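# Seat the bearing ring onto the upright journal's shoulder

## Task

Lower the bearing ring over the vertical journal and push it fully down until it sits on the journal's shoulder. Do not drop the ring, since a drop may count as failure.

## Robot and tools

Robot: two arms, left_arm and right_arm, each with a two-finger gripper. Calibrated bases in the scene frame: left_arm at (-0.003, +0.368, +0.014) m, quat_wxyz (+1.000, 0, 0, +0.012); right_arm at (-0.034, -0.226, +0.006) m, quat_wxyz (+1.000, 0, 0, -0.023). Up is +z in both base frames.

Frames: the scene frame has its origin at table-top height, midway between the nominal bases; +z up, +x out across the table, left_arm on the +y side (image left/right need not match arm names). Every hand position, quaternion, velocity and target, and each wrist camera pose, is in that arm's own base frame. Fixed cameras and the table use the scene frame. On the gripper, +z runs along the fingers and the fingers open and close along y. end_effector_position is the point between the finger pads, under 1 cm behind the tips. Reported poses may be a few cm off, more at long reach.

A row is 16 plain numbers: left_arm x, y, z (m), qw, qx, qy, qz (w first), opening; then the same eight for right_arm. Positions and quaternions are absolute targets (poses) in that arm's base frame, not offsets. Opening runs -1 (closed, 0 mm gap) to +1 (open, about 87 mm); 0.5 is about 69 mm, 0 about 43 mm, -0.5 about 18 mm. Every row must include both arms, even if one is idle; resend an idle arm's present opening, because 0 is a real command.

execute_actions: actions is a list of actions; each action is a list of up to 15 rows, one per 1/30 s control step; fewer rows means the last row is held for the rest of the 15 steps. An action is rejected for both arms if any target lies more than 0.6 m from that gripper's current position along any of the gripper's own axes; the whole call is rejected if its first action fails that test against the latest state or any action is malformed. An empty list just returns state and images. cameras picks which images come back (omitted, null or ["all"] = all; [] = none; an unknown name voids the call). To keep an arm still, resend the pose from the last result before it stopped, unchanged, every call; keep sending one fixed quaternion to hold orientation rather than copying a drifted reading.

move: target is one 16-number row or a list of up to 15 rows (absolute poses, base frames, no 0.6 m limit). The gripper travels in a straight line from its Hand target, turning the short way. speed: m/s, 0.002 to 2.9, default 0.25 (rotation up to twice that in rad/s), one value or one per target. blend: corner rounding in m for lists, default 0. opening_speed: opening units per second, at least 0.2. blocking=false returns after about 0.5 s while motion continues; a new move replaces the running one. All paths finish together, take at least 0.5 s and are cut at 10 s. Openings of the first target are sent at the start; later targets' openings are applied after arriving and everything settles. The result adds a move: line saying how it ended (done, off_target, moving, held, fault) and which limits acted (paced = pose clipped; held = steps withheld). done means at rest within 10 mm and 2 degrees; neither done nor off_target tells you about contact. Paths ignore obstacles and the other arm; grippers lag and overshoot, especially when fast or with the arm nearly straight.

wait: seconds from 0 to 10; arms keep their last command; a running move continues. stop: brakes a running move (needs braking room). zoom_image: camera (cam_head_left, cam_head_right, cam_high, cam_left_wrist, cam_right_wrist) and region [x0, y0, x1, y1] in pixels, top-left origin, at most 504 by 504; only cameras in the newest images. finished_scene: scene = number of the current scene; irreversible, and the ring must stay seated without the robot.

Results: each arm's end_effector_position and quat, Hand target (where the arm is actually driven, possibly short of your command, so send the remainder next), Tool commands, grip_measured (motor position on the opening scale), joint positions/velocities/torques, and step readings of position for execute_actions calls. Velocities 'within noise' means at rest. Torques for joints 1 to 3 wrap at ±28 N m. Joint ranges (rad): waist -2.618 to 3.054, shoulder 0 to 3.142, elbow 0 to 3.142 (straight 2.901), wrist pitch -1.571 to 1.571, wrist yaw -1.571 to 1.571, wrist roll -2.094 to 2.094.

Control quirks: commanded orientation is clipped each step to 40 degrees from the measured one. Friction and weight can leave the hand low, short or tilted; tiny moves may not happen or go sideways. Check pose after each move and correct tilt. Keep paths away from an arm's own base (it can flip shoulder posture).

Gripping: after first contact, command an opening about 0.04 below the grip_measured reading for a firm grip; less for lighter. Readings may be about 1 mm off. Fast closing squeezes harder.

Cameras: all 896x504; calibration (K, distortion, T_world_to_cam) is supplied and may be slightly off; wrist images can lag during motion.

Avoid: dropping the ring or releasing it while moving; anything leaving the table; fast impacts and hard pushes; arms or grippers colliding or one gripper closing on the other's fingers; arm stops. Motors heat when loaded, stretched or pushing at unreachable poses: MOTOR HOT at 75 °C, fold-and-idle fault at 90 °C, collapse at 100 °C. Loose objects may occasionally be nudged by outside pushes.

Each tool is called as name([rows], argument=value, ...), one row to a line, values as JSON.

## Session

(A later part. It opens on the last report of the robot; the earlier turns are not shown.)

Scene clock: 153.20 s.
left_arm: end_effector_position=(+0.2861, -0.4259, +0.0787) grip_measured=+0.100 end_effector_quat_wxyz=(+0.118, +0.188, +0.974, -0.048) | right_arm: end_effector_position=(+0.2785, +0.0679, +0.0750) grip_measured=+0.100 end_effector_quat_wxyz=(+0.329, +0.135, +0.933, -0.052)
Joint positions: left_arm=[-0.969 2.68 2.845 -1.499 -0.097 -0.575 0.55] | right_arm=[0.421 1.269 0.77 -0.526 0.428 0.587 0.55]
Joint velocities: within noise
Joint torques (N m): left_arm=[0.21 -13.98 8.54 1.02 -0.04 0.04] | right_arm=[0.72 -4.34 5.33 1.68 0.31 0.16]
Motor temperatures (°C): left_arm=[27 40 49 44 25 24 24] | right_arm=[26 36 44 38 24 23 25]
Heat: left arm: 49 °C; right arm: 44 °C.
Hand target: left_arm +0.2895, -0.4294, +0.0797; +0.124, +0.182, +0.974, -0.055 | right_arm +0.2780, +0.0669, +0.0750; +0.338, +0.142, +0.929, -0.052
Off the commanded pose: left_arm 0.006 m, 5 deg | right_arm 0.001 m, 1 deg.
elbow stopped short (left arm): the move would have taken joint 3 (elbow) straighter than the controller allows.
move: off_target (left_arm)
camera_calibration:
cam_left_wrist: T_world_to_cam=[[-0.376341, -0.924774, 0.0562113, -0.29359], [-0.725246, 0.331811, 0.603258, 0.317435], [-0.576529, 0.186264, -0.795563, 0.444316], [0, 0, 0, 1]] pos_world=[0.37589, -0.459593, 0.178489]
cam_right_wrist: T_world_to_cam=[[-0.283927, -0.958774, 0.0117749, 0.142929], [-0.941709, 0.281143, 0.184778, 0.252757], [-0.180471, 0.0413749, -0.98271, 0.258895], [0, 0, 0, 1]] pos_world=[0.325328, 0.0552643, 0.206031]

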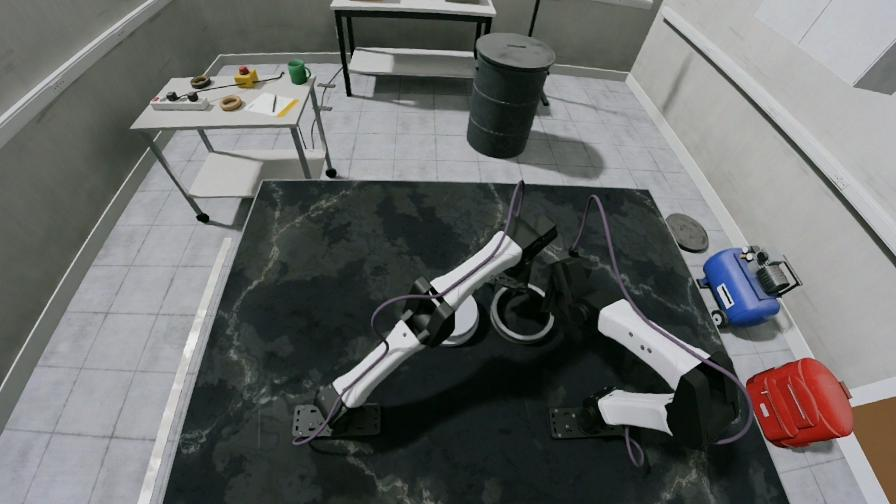

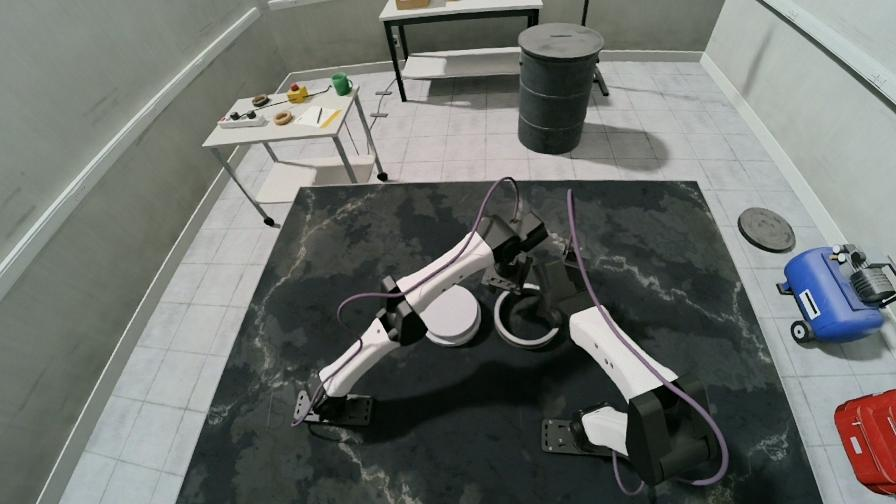

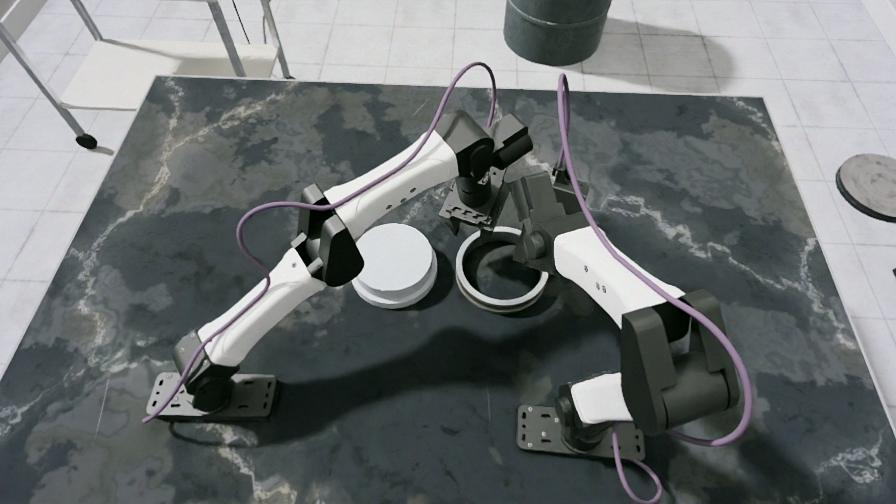

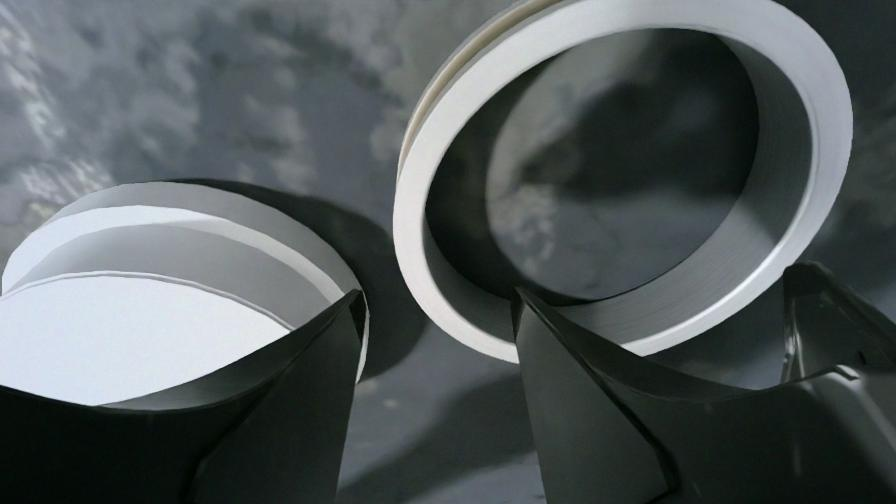

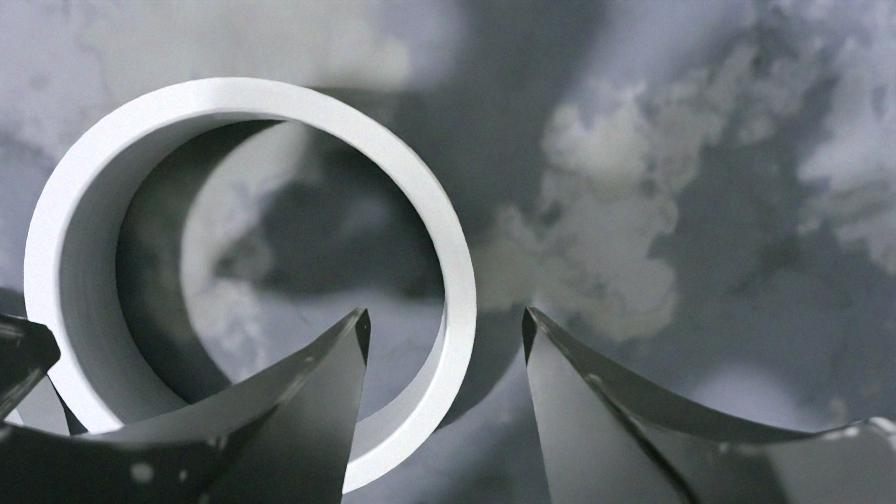

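move([
  [0.300, -0.360, 0.13, 0.3361,0.1745,0.9234,-0.0635, 0.1, 0.278, 0.064, 0.09, 0.2558, 0.1461, 0.9548, -0.0392, 0.1],
  [0.300, -0.370, 0.12, 0.3361,0.1745,0.9234,-0.0635, 0.1, 0.278, 0.067, 0.085, 0.0862,0.1507,0.9847,-0.0132, 0.1],
  [0.290, -0.430, 0.085, 0.3361,0.1745,0.9234,-0.0635, 0.1, 0.278, 0.067, 0.075, 0.0862,0.1507,0.9847,-0.0132, 0.1],
])

Scene clock: 166.23 s.
left_arm: end_effector_position=(+0.2834, -0.4264, +0.0788) grip_measured=+0.100 end_effector_quat_wxyz=(+0.327, +0.187, +0.925, -0.060) | right_arm: end_effector_position=(+0.2774, +0.0658, +0.0781) grip_measured=+0.100 end_effector_quat_wxyz=(+0.092, +0.155, +0.983, -0.018)
Joint positions: left_arm=[-1.083 2.138 1.773 -0.656 -0.417 -0.565 0.55] | right_arm=[0.222 1.619 1.196 -0.989 0.101 0.526 0.55]
Joint velocities: within noise
Joint torques (N m): left_arm=[0.5 -11.69 9.81 1.54 -0.3 0.02] | right_arm=[-0.1 -4.4 6.48 0.93 -0.08 -0.08]
Motor temperatures (°C): left_arm=[27 48 49 43 25 24 23] | right_arm=[26 37 43 38 24 23 25]
Heat: left arm: 49 °C; right arm: 43 °C.
Hand target: left_arm +0.2899, -0.4298, +0.0851; +0.336, +0.175, +0.923, -0.064 | right_arm +0.2779, +0.0670, +0.0751; +0.086, +0.151, +0.985, -0.013
Off the commanded pose: left_arm 0.010 m, 2 deg | right_arm 0.003 m, 1 deg.
move: done
camera_calibration:
cam_left_wrist: T_world_to_cam=[[-0.38615, -0.922426, -0.00433093, -0.286503], [-0.899954, 0.375704, 0.221198, 0.413909], [-0.202412, 0.0893133, -0.975219, 0.30966], [0, 0, 0, 1]] pos_world=[0.324545, -0.447442, 0.20919]
cam_right_wrist: T_world_to_cam=[[-0.303594, -0.952761, 0.00879826, 0.145735], [-0.740717, 0.241815, 0.626788, 0.16407], [-0.599307, 0.183772, -0.77914, 0.352719], [0, 0, 0, 1]] pos_world=[0.377161, 0.0343565, 0.170698]

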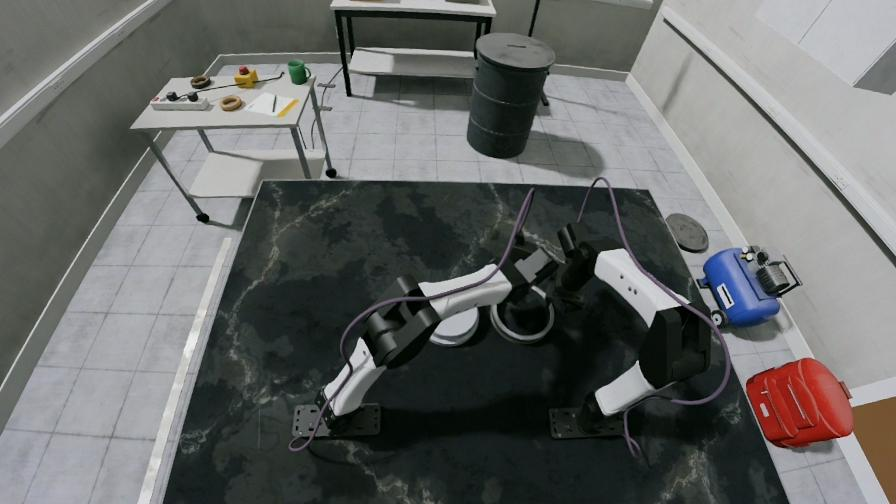

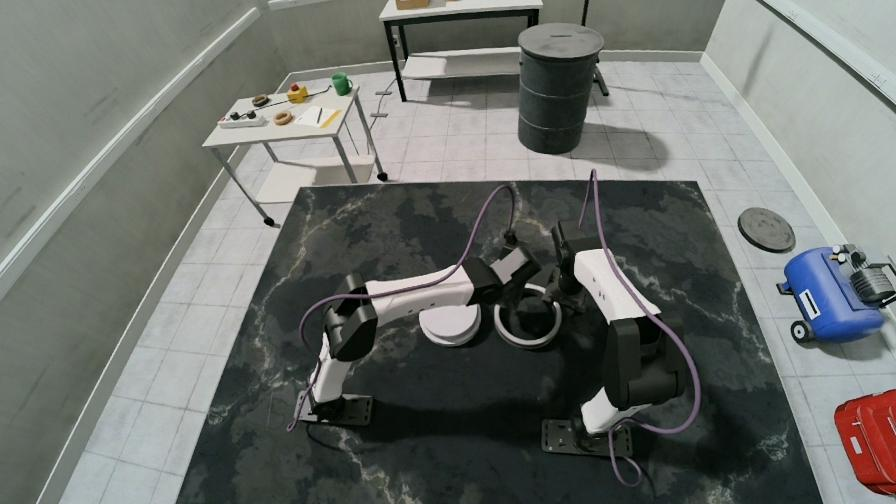

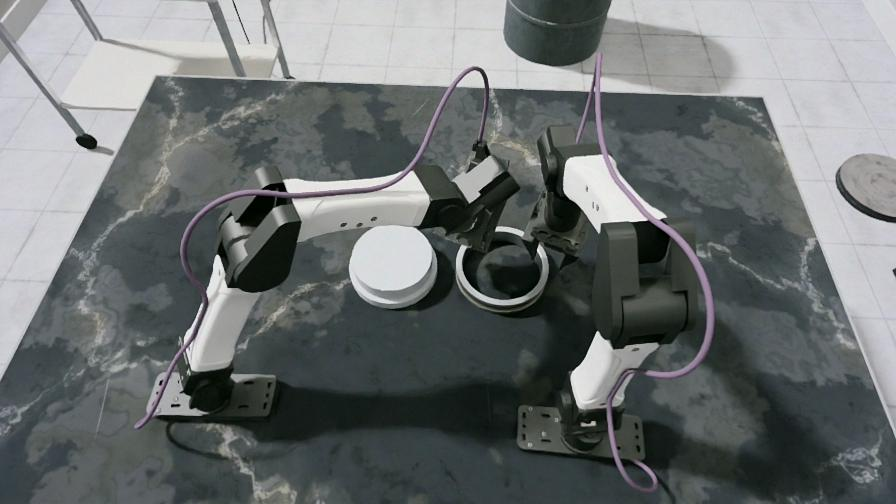

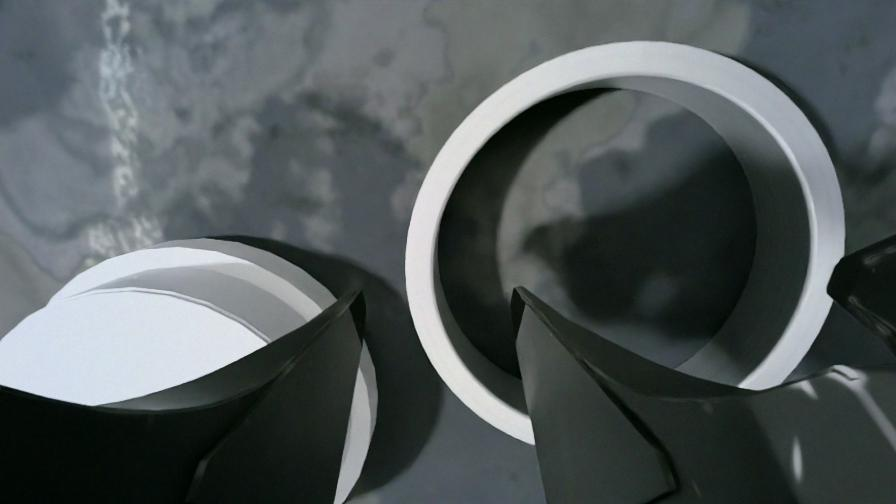

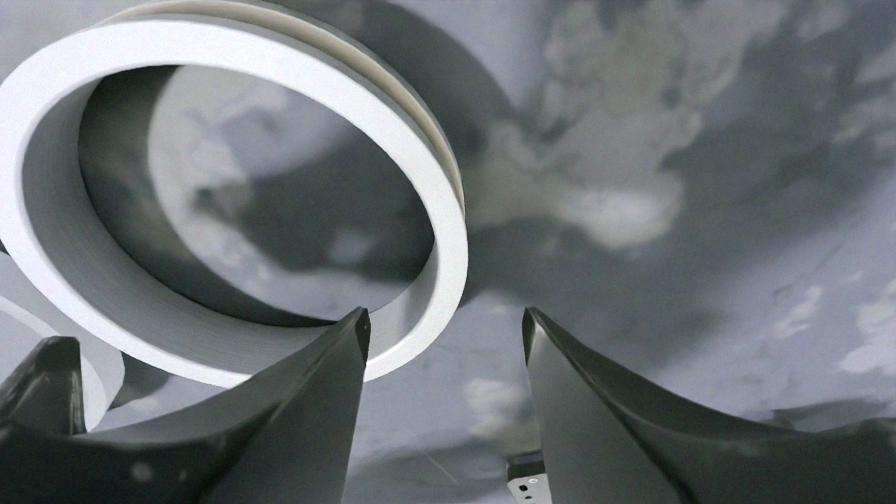

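move(target=[0.297, -0.429, 0.062, 0.3361,0.1745,0.9234,-0.0635, 0.1, 0.280, 0.066, 0.05, 0.0862,0.1507,0.9847,-0.0132, 0.1], speed=0.1)

Scene clock: 174.53 s.
left_arm: end_effector_position=(+0.2942, -0.4305, +0.0711) grip_measured=+0.100 end_effector_quat_wxyz=(+0.337, +0.175, +0.922, -0.069) | right_arm: end_effector_position=(+0.2815, +0.0659, +0.0566) grip_measured=+0.100 end_effector_quat_wxyz=(+0.093, +0.154, +0.984, -0.017)
Joint positions: left_arm=[-1.069 2.153 1.752 -0.586 -0.418 -0.566 0.55] | right_arm=[0.219 1.651 1.142 -0.9 0.1 0.521 0.55]
Joint velocities: within noise
Joint torques (N m): left_arm=[0.46 -10.99 6.6 1.75 -0.22 0.19] | right_arm=[-0.29 -4.66 5.01 1.07 -0.08 -0.08]
Motor temperatures (°C): left_arm=[27 47 48 43 25 24 23] | right_arm=[26 37 43 37 24 23 25]
Heat: left arm: 48 °C; right arm: 43 °C.
Hand target: left_arm +0.2969, -0.4288, +0.0621; +0.336, +0.174, +0.923, -0.063 | right_arm +0.2798, +0.0660, +0.0501; +0.086, +0.151, +0.985, -0.013
Off the commanded pose: left_arm 0.010 m, 1 deg | right_arm 0.007 m, 1 deg.
move: done
camera_calibration:
cam_left_wrist: T_world_to_cam=[[-0.371895, -0.928118, 0.0170434, -0.294242], [-0.909123, 0.367872, 0.195359, 0.428004], [-0.187586, 0.0571585, -0.980584, 0.286843], [0, 0, 0, 1]] pos_world=[0.333489, -0.446937, 0.202674]
cam_right_wrist: T_world_to_cam=[[-0.301841, -0.953328, 0.00765262, 0.146945], [-0.742503, 0.240109, 0.625329, 0.18127], [-0.597981, 0.183068, -0.780323, 0.338161], [0, 0, 0, 1]] pos_world=[0.381161, 0.0346561, 0.149398]

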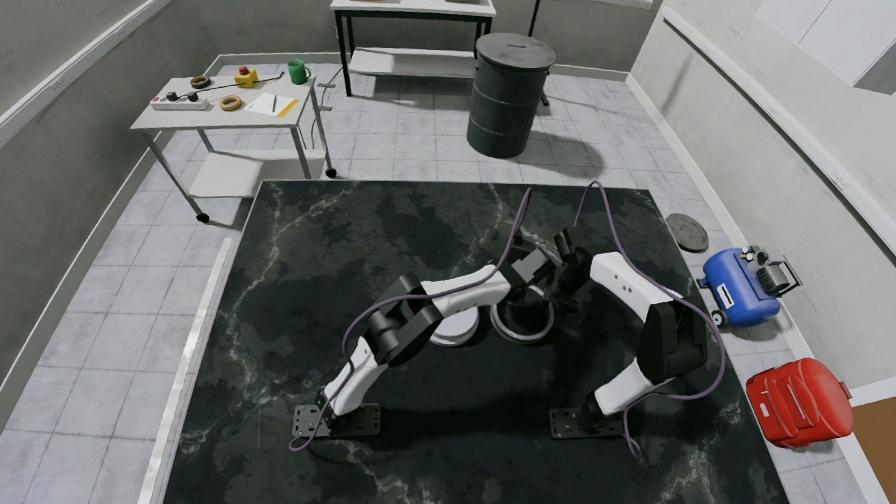

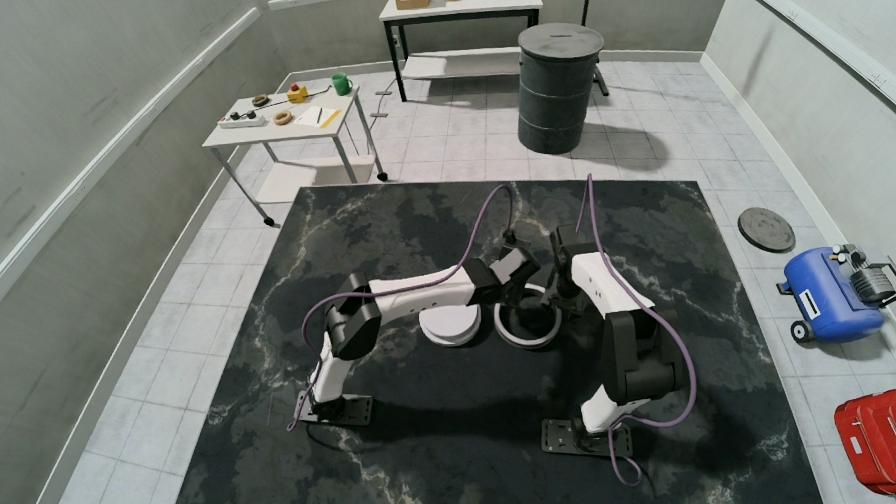

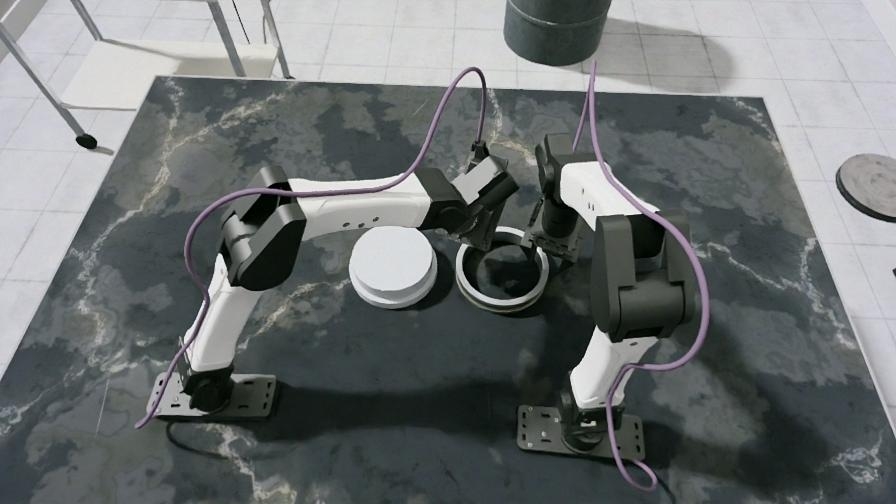

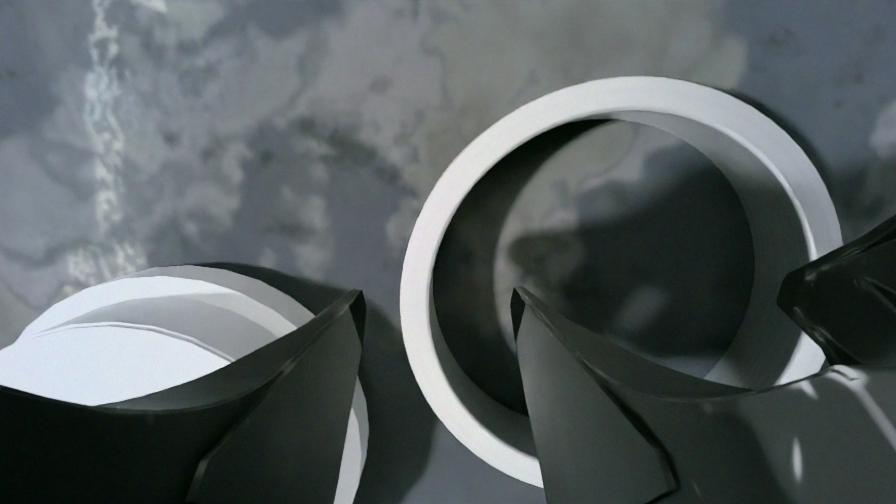

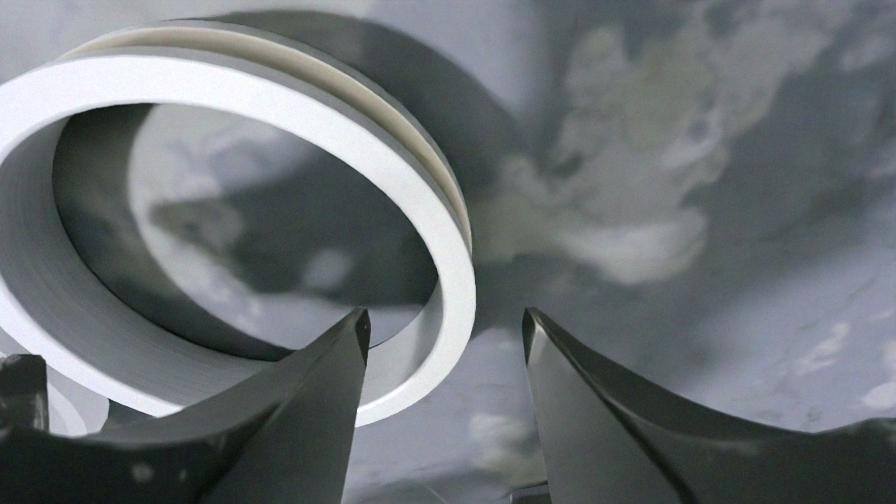

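move(target=[0.2905, -0.4195, 0.036, 0.3361,0.1745,0.9234,-0.0635, 0.1, 0.279, 0.063, 0.027, 0.0862,0.1507,0.9847,-0.0132, 0.1], speed=0.06)

Scene clock: 186.97 s.
left_arm: end_effector_position=(+0.2883, -0.4197, +0.0358) grip_measured=+0.100 end_effector_quat_wxyz=(+0.331, +0.178, +0.924, -0.062) | right_arm: end_effector_position=(+0.2812, +0.0629, +0.0338) grip_measured=+0.100 end_effector_quat_wxyz=(+0.094, +0.154, +0.983, -0.017)
Joint positions: left_arm=[-1.069 2.153 1.616 -0.471 -0.418 -0.566 0.55] | right_arm=[0.21 1.674 1.073 -0.806 0.098 0.512 0.55]
Joint velocities: within noise
Joint torques (N m): left_arm=[0.24 -12.48 6.35 1.74 -0.23 0.16] | right_arm=[-0.28 -4.68 4.88 1 -0.08 -0.07]
Motor temperatures (°C): left_arm=[27 49 47 43 25 24 23] | right_arm=[26 37 42 36 24 23 25]
Heat: left arm: 49 °C; right arm: 42 °C.
Hand target: left_arm +0.2906, -0.4194, +0.0361; +0.336, +0.174, +0.923, -0.063 | right_arm +0.2789, +0.0630, +0.0272; +0.086, +0.151, +0.985, -0.013
Off the commanded pose: left_arm 0.002 m, 1 deg | right_arm 0.007 m, 1 deg.
move: done
camera_calibration:
cam_left_wrist: T_world_to_cam=[[-0.371723, -0.928334, 0.00420471, -0.285613], [-0.907165, 0.364201, 0.210736, 0.422942], [-0.197165, 0.0745212, -0.977534, 0.260463], [0, 0, 0, 1]] pos_world=[0.328863, -0.438591, 0.166683]
cam_right_wrist: T_world_to_cam=[[-0.302099, -0.953249, 0.00718735, 0.144294], [-0.743063, 0.240198, 0.624629, 0.196188], [-0.597154, 0.183359, -0.780888, 0.320506], [0, 0, 0, 1]] pos_world=[0.380763, 0.0316564, 0.126697]

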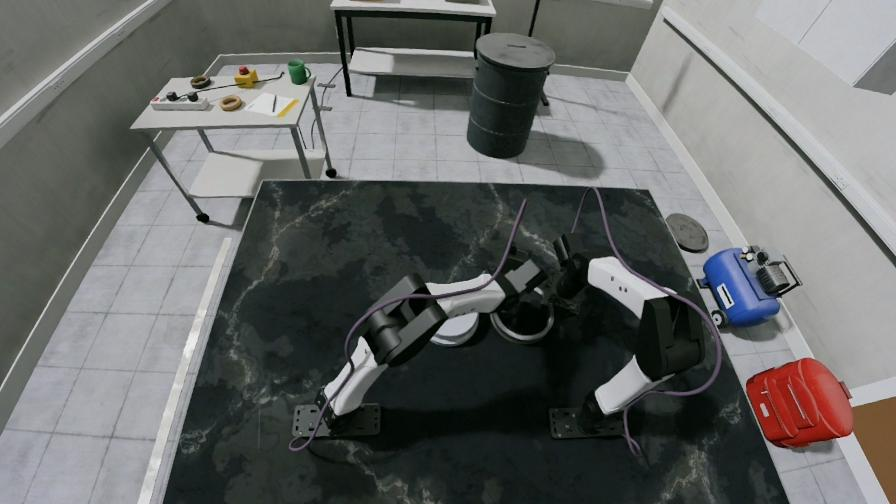

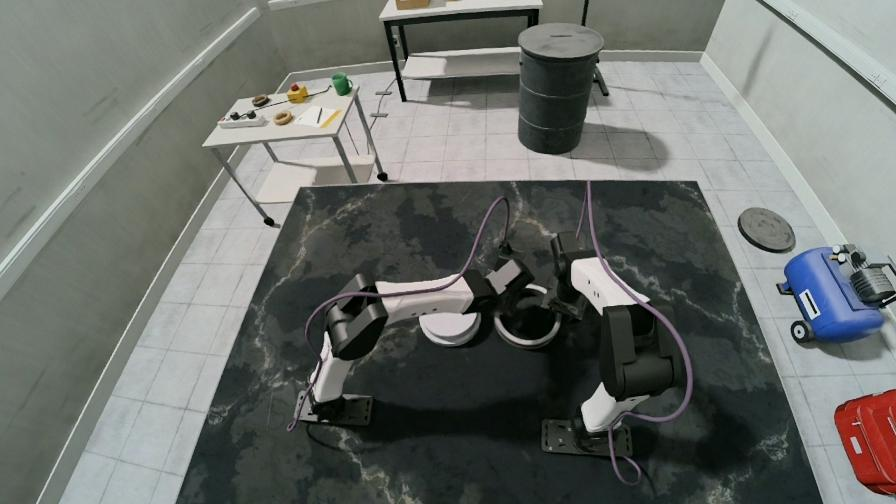

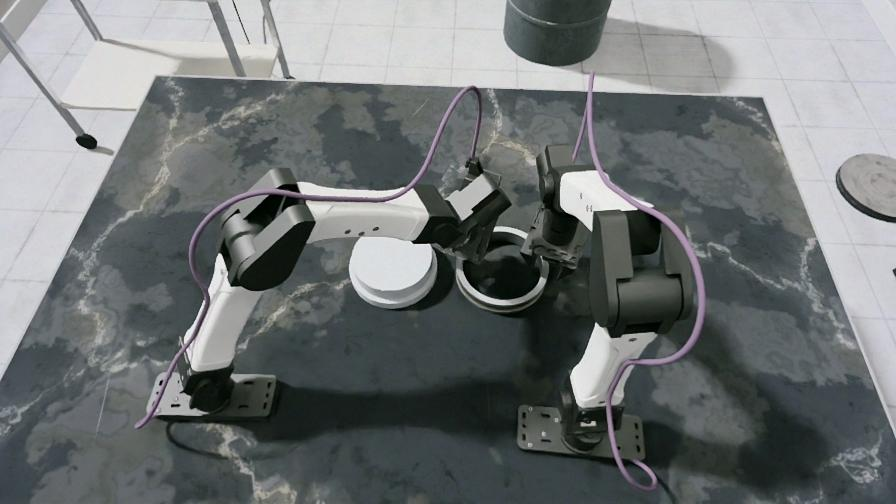

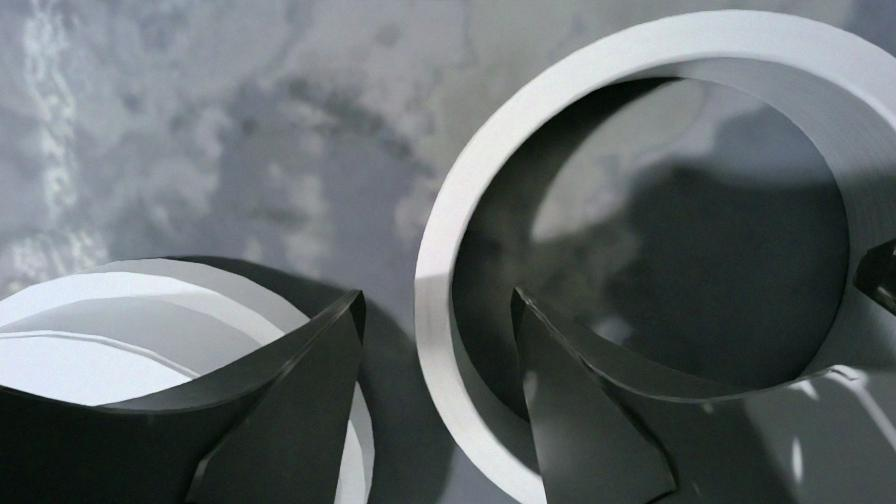

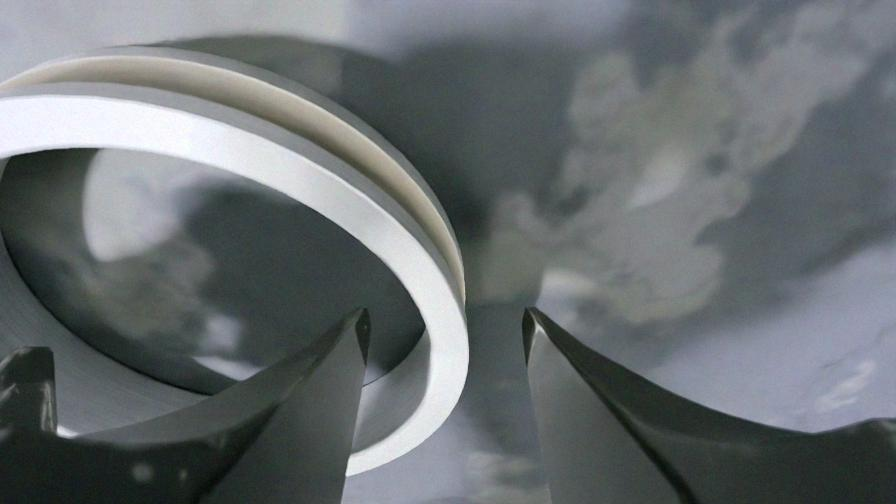

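move(target=[0.2905, -0.4195, 0.014, 0.3361,0.1745,0.9234,-0.0635, 0.1, 0.278, 0.063, 0.012, 0.0862,0.1507,0.9847,-0.0132, 0.1], speed=0.03, cameras=["cam_left_wrist","cam_right_wrist"])

Scene clock: 199.67 s.
left_arm: end_effector_position=(+0.2892, -0.4214, +0.0238) grip_measured=+0.100 end_effector_quat_wxyz=(+0.337, +0.175, +0.922, -0.069) | right_arm: end_effector_position=(+0.2807, +0.0629, +0.0190) grip_measured=+0.100 end_effector_quat_wxyz=(+0.094, +0.154, +0.983, -0.017)
Joint positions: left_arm=[-1.069 2.16 1.57 -0.396 -0.418 -0.566 0.55] | right_arm=[0.21 1.693 1.031 -0.744 0.098 0.512 0.55]
Joint velocities: within noise
Joint torques (N m): left_arm=[0.24 -10.61 6.22 1.81 -0.23 0.16] | right_arm=[-0.21 -4.63 4.68 1.09 -0.07 -0.08]
Motor temperatures (°C): left_arm=[27 51 46 43 24 24 23] | right_arm=[26 38 41 36 24 23 25]
Heat: left arm: 51 °C; right arm: 41 °C.
Hand target: left_arm +0.2904, -0.4192, +0.0141; +0.336, +0.174, +0.923, -0.063 | right_arm +0.2778, +0.0630, +0.0121; +0.086, +0.151, +0.985, -0.013
Off the commanded pose: left_arm 0.010 m, 1 deg | right_arm 0.007 m, 1 deg.
move: done
camera_calibration:
cam_left_wrist: T_world_to_cam=[[-0.371895, -0.928118, 0.0170434, -0.286849], [-0.909123, 0.367872, 0.195359, 0.429351], [-0.187586, 0.0571585, -0.980584, 0.239003], [0, 0, 0, 1]] pos_world=[0.328489, -0.437837, 0.155374]
cam_right_wrist: T_world_to_cam=[[-0.301998, -0.953286, 0.00661723, 0.144151], [-0.743325, 0.239818, 0.624464, 0.205141], [-0.59688, 0.183668, -0.781025, 0.30851], [0, 0, 0, 1]] pos_world=[0.380163, 0.0315569, 0.111897]
Images, in order (width x height): cam_left_wrist 896x504, cam_right_wrist 896x504.

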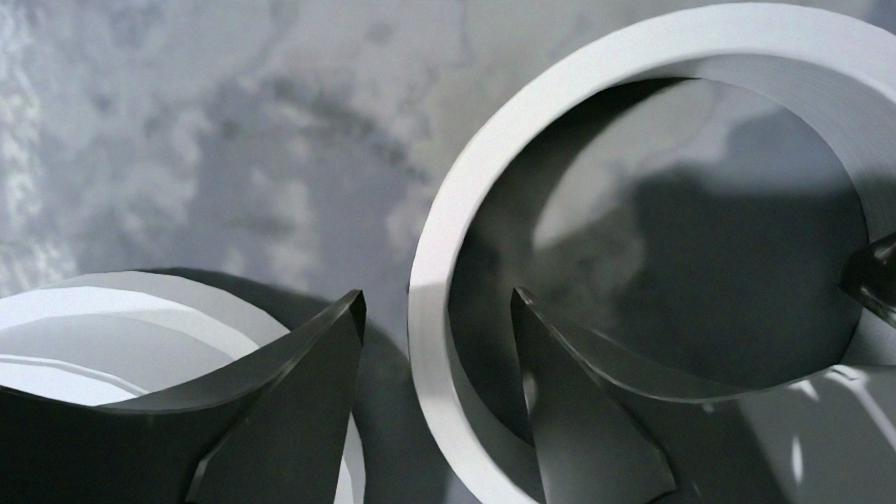

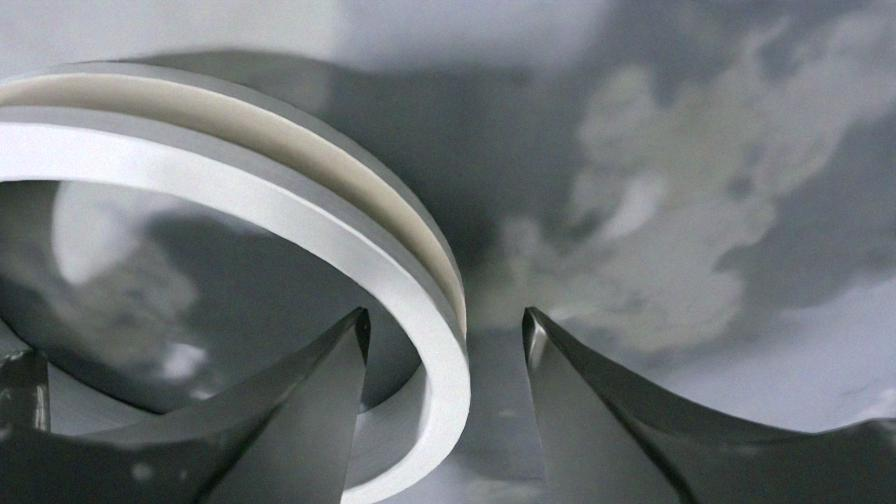

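move(target=[0.2915, -0.4160, 0.026, 0.3361,0.1745,0.9234,-0.0635, 0.1, 0.278, 0.063, 0.026, 0.0862,0.1507,0.9847,-0.0132, 0.1], speed=0.03, cameras=["cam_left_wrist","cam_right_wrist"])

Scene clock: 211.17 s.
left_arm: end_effector_position=(+0.2890, -0.4181, +0.0225) grip_measured=+0.100 end_effector_quat_wxyz=(+0.334, +0.176, +0.924, -0.064) | right_arm: end_effector_position=(+0.2739, +0.0614, +0.0189) grip_measured=+0.100 end_effector_quat_wxyz=(+0.081, +0.153, +0.985, -0.022)
Joint positions: left_arm=[-1.066 2.16 1.57 -0.409 -0.418 -0.566 0.55] | right_arm=[0.21 1.693 1.031 -0.771 0.098 0.512 0.55]
Joint velocities: within noise
Joint torques (N m): left_arm=[0.51 -12.92 7.02 1.52 -0.2 0.22] | right_arm=[-0.23 -6.32 7.6 0.69 -0.08 -0.07]
Motor temperatures (°C): left_arm=[27 49 45 43 24 24 23] | right_arm=[26 38 41 35 24 23 25]
Heat: left arm: 49 °C; right arm: 41 °C.
Hand target: left_arm +0.2916, -0.4159, +0.0259; +0.336, +0.174, +0.923, -0.063 | right_arm +0.2779, +0.0630, +0.0259; +0.086, +0.151, +0.985, -0.013
Off the commanded pose: left_arm 0.005 m, 0 deg | right_arm 0.008 m, 1 deg.
move: done
camera_calibration:
cam_left_wrist: T_world_to_cam=[[-0.369291, -0.92927, 0.00898183, -0.284992], [-0.908903, 0.363178, 0.204932, 0.426042], [-0.1937, 0.0675161, -0.978735, 0.24361], [0, 0, 0, 1]] pos_world=[0.329173, -0.436011, 0.15368]
cam_right_wrist: T_world_to_cam=[[-0.301681, -0.9532, 0.0199657, 0.140444], [-0.726486, 0.243389, 0.642635, 0.195343], [-0.617419, 0.179366, -0.765912, 0.310407], [0, 0, 0, 1]] pos_world=[0.375934, 0.0306508, 0.109406]
Images, in order (width x height): cam_left_wrist 896x504, cam_right_wrist 896x504.

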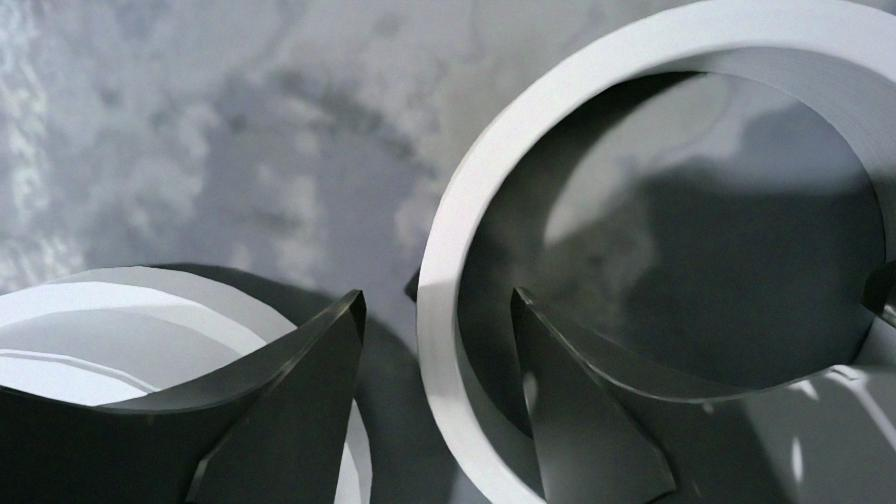

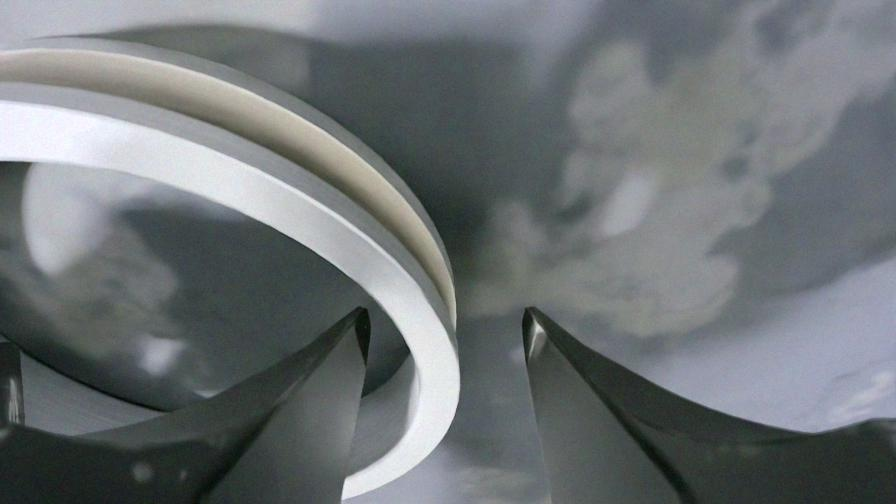

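move(target=[0.292, -0.4150, 0.033, 0.3361,0.1745,0.9234,-0.0635, 0.1, 0.280, 0.0625, 0.034, 0.0862,0.1507,0.9847,-0.0132, 0.1], speed=0.03, cameras=["cam_left_wrist","cam_right_wrist"])

Scene clock: 214.93 s.
left_arm: end_effector_position=(+0.2867, -0.4140, +0.0204) grip_measured=+0.100 end_effector_quat_wxyz=(+0.327, +0.179, +0.926, -0.057) | right_arm: end_effector_position=(+0.2728, +0.0605, +0.0236) grip_measured=+0.100 end_effector_quat_wxyz=(+0.075, +0.153, +0.985, -0.024)
Joint positions: left_arm=[-1.066 2.16 1.57 -0.43 -0.418 -0.566 0.55] | right_arm=[0.208 1.693 1.051 -0.804 0.098 0.509 0.55]
Joint velocities: within noise
Joint torques (N m): left_arm=[0.7 -13.97 7.99 1.49 -0.2 0.25] | right_arm=[-0.31 -6.72 8.29 0.73 -0.09 -0.08]
Motor temperatures (°C): left_arm=[27 49 45 43 24 24 23] | right_arm=[26 38 41 35 24 23 25]
Heat: left arm: 49 °C; right arm: 41 °C.
Hand target: left_arm +0.2920, -0.4148, +0.0329; +0.336, +0.174, +0.923, -0.063 | right_arm +0.2798, +0.0625, +0.0338; +0.086, +0.150, +0.985, -0.013
Off the commanded pose: left_arm 0.014 m, 1 deg | right_arm 0.013 m, 2 deg.
move: off_target (left_arm, right_arm)
camera_calibration:
cam_left_wrist: T_world_to_cam=[[-0.369261, -0.929316, -0.00433084, -0.281743], [-0.906731, 0.359258, 0.220846, 0.420252], [-0.20368, 0.0854768, -0.975299, 0.251021], [0, 0, 0, 1]] pos_world=[0.328147, -0.434263, 0.15079]
cam_right_wrist: T_world_to_cam=[[-0.30072, -0.953336, 0.026798, 0.138763], [-0.718359, 0.244902, 0.65114, 0.189207], [-0.627318, 0.17656, -0.758484, 0.316063], [0, 0, 0, 1]] pos_world=[0.375919, 0.030147, 0.11281]
Images, in order (width x height): cam_left_wrist 896x504, cam_right_wrist 896x504.

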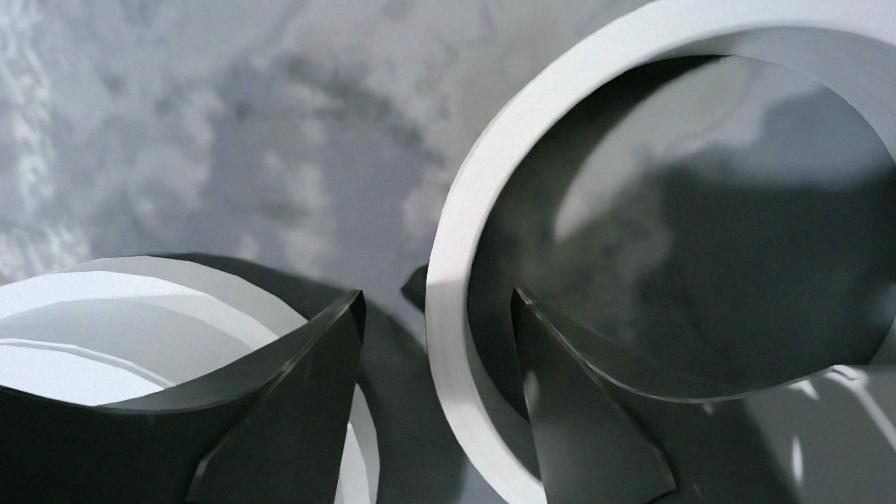

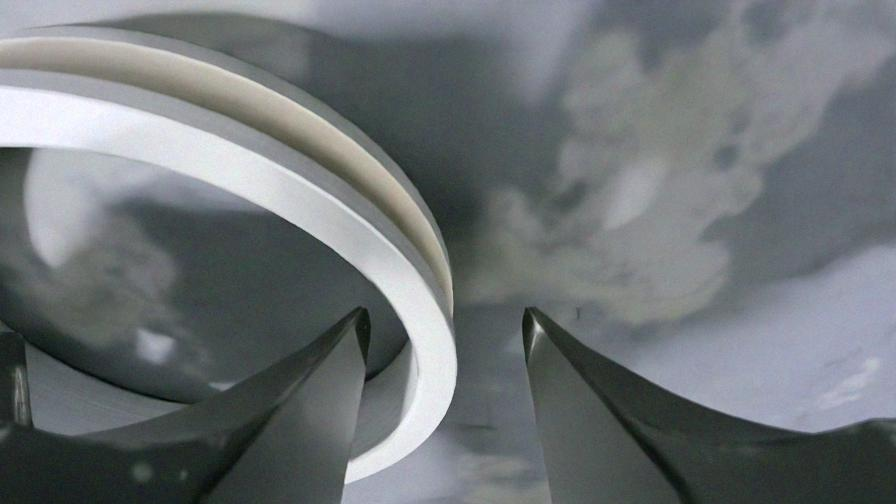

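move([
  [0.2915, -0.4155, 0.055, 0.3361,0.1745,0.9234,-0.0635, 0.1, 0.278, 0.063, 0.055, 0.0862,0.1507,0.9847,-0.0132, 0.1],
  [0.2915, -0.4155, 0.016, 0.3361,0.1745,0.9234,-0.0635, 0.1, 0.278, 0.063, 0.019, 0.0862,0.1507,0.9847,-0.0132, 0.1],
], speed=0.05, cameras=["cam_left_wrist","cam_right_wrist"])

Scene clock: 219.93 s.
left_arm: end_effector_position=(+0.2886, -0.4174, +0.0194) grip_measured=+0.100 end_effector_quat_wxyz=(+0.334, +0.176, +0.924, -0.065) | right_arm: end_effector_position=(+0.2803, +0.0621, +0.0256) grip_measured=+0.100 end_effector_quat_wxyz=(+0.093, +0.154, +0.984, -0.017)
Joint positions: left_arm=[-1.066 2.16 1.556 -0.393 -0.418 -0.566 0.55] | right_arm=[0.208 1.683 1.048 -0.773 0.098 0.509 0.55]
Joint velocities: within noise
Joint torques (N m): left_arm=[0.57 -11.78 6.15 1.76 -0.2 0.23] | right_arm=[-0.01 -4.7 4.82 1.02 -0.08 -0.04]
Motor temperatures (°C): left_arm=[27 49 45 43 24 24 23] | right_arm=[26 38 42 35 24 23 25]
Heat: left arm: 49 °C; right arm: 42 °C.
Hand target: left_arm +0.2915, -0.4153, +0.0159; +0.336, +0.174, +0.923, -0.063 | right_arm +0.2778, +0.0630, +0.0191; +0.086, +0.151, +0.985, -0.013
Off the commanded pose: left_arm 0.005 m, 0 deg | right_arm 0.007 m, 1 deg.
move: done
camera_calibration:
cam_left_wrist: T_world_to_cam=[[-0.369347, -0.929235, 0.0102629, -0.284476], [-0.909073, 0.36358, 0.203462, 0.426332], [-0.192796, 0.0658183, -0.979029, 0.239525], [0, 0, 0, 1]] pos_world=[0.328676, -0.435116, 0.150679]
cam_right_wrist: T_world_to_cam=[[-0.301348, -0.953482, 0.0078836, 0.143083], [-0.742386, 0.239804, 0.625585, 0.200586], [-0.598374, 0.182666, -0.780116, 0.314068], [0, 0, 0, 1]] pos_world=[0.37996, 0.0309557, 0.118398]
Images, in order (width x height): cam_left_wrist 896x504, cam_right_wrist 896x504.

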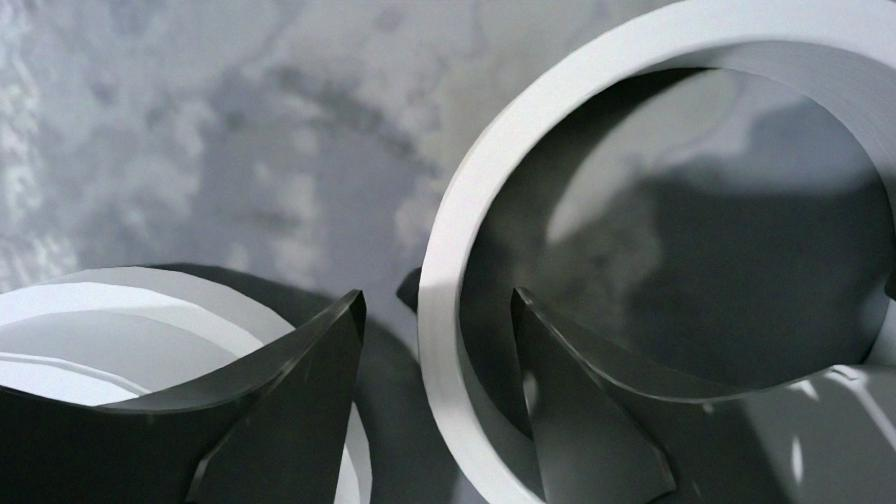

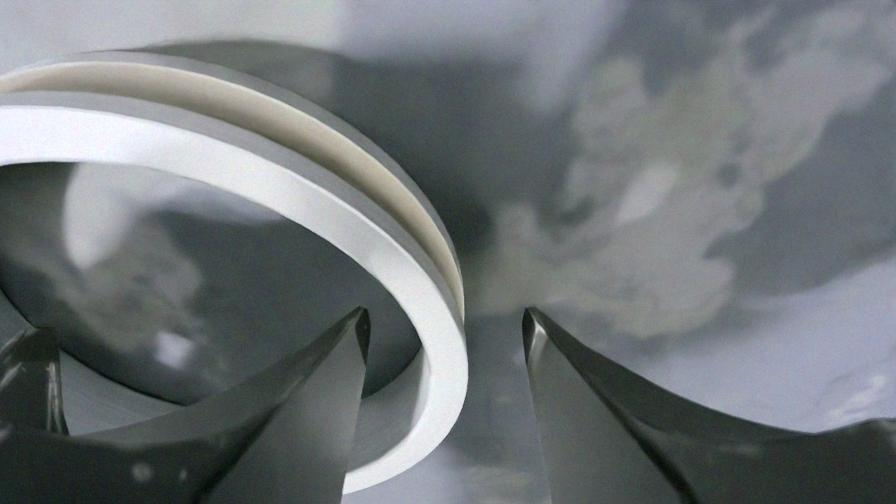

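move(target=[0.2915, -0.4155, 0.004, 0.3361,0.1745,0.9234,-0.0635, 0.1, 0.278, 0.063, 0.007, 0.0862,0.1507,0.9847,-0.0132, 0.1], speed=0.03, cameras=["cam_left_wrist","cam_right_wrist"])

Scene clock: 226.33 s.
left_arm: end_effector_position=(+0.2894, -0.4188, +0.0157) grip_measured=+0.100 end_effector_quat_wxyz=(+0.339, +0.173, +0.922, -0.071) | right_arm: end_effector_position=(+0.2808, +0.0622, +0.0140) grip_measured=+0.100 end_effector_quat_wxyz=(+0.094, +0.154, +0.984, -0.017)
Joint positions: left_arm=[-1.066 2.16 1.533 -0.353 -0.418 -0.566 0.55] | right_arm=[0.208 1.702 1.019 -0.724 0.098 0.509 0.55]
Joint velocities: within noise
Joint torques (N m): left_arm=[0.57 -10.22 6.09 1.79 -0.2 0.23] | right_arm=[-0.03 -4.68 4.68 1.07 -0.08 -0.04]
Motor temperatures (°C): left_arm=[26 49 45 43 24 24 23] | right_arm=[26 38 41 34 24 23 25]
Heat: left arm: 49 °C; right arm: 41 °C.
Hand target: left_arm +0.2914, -0.4152, +0.0041; +0.336, +0.174, +0.923, -0.063 | right_arm +0.2778, +0.0630, +0.0072; +0.086, +0.151, +0.985, -0.013
Off the commanded pose: left_arm 0.012 m, 1 deg | right_arm 0.008 m, 1 deg.
move: off_target (left_arm)
camera_calibration:
cam_left_wrist: T_world_to_cam=[[-0.369446, -0.929017, 0.0209106, -0.285506], [-0.910666, 0.366443, 0.190807, 0.43005], [-0.184926, 0.0514503, -0.981405, 0.227896], [0, 0, 0, 1]] pos_world=[0.328297, -0.434554, 0.147572]
cam_right_wrist: T_world_to_cam=[[-0.301334, -0.953491, 0.00727171, 0.14345], [-0.743102, 0.239609, 0.62481, 0.208416], [-0.597493, 0.182873, -0.780743, 0.305043], [0, 0, 0, 1]] pos_world=[0.380362, 0.031056, 0.106897]
Images, in order (width x height): cam_left_wrist 896x504, cam_right_wrist 896x504.

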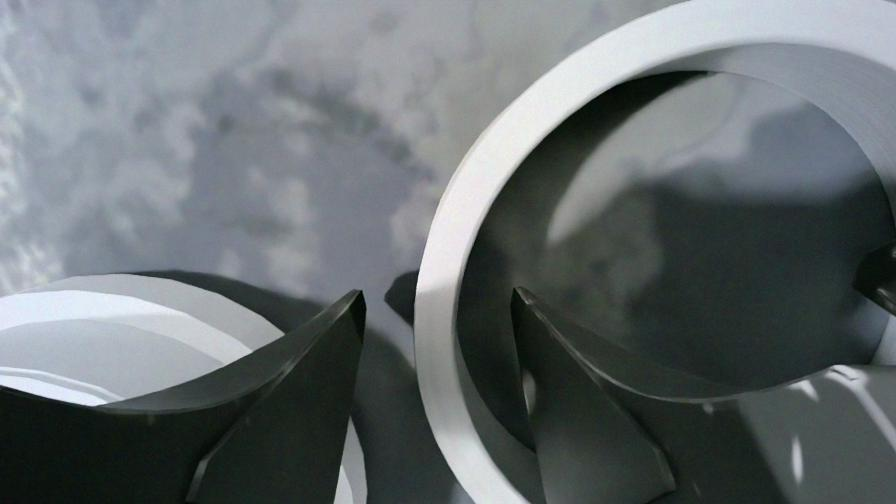

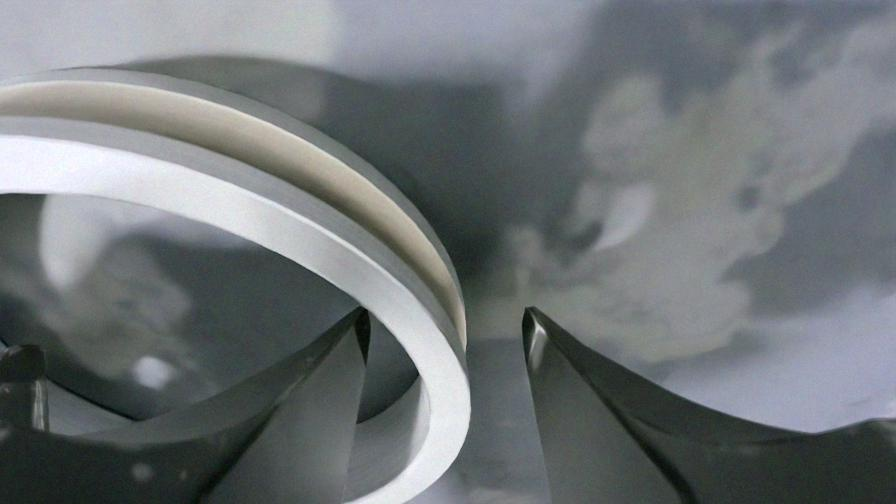

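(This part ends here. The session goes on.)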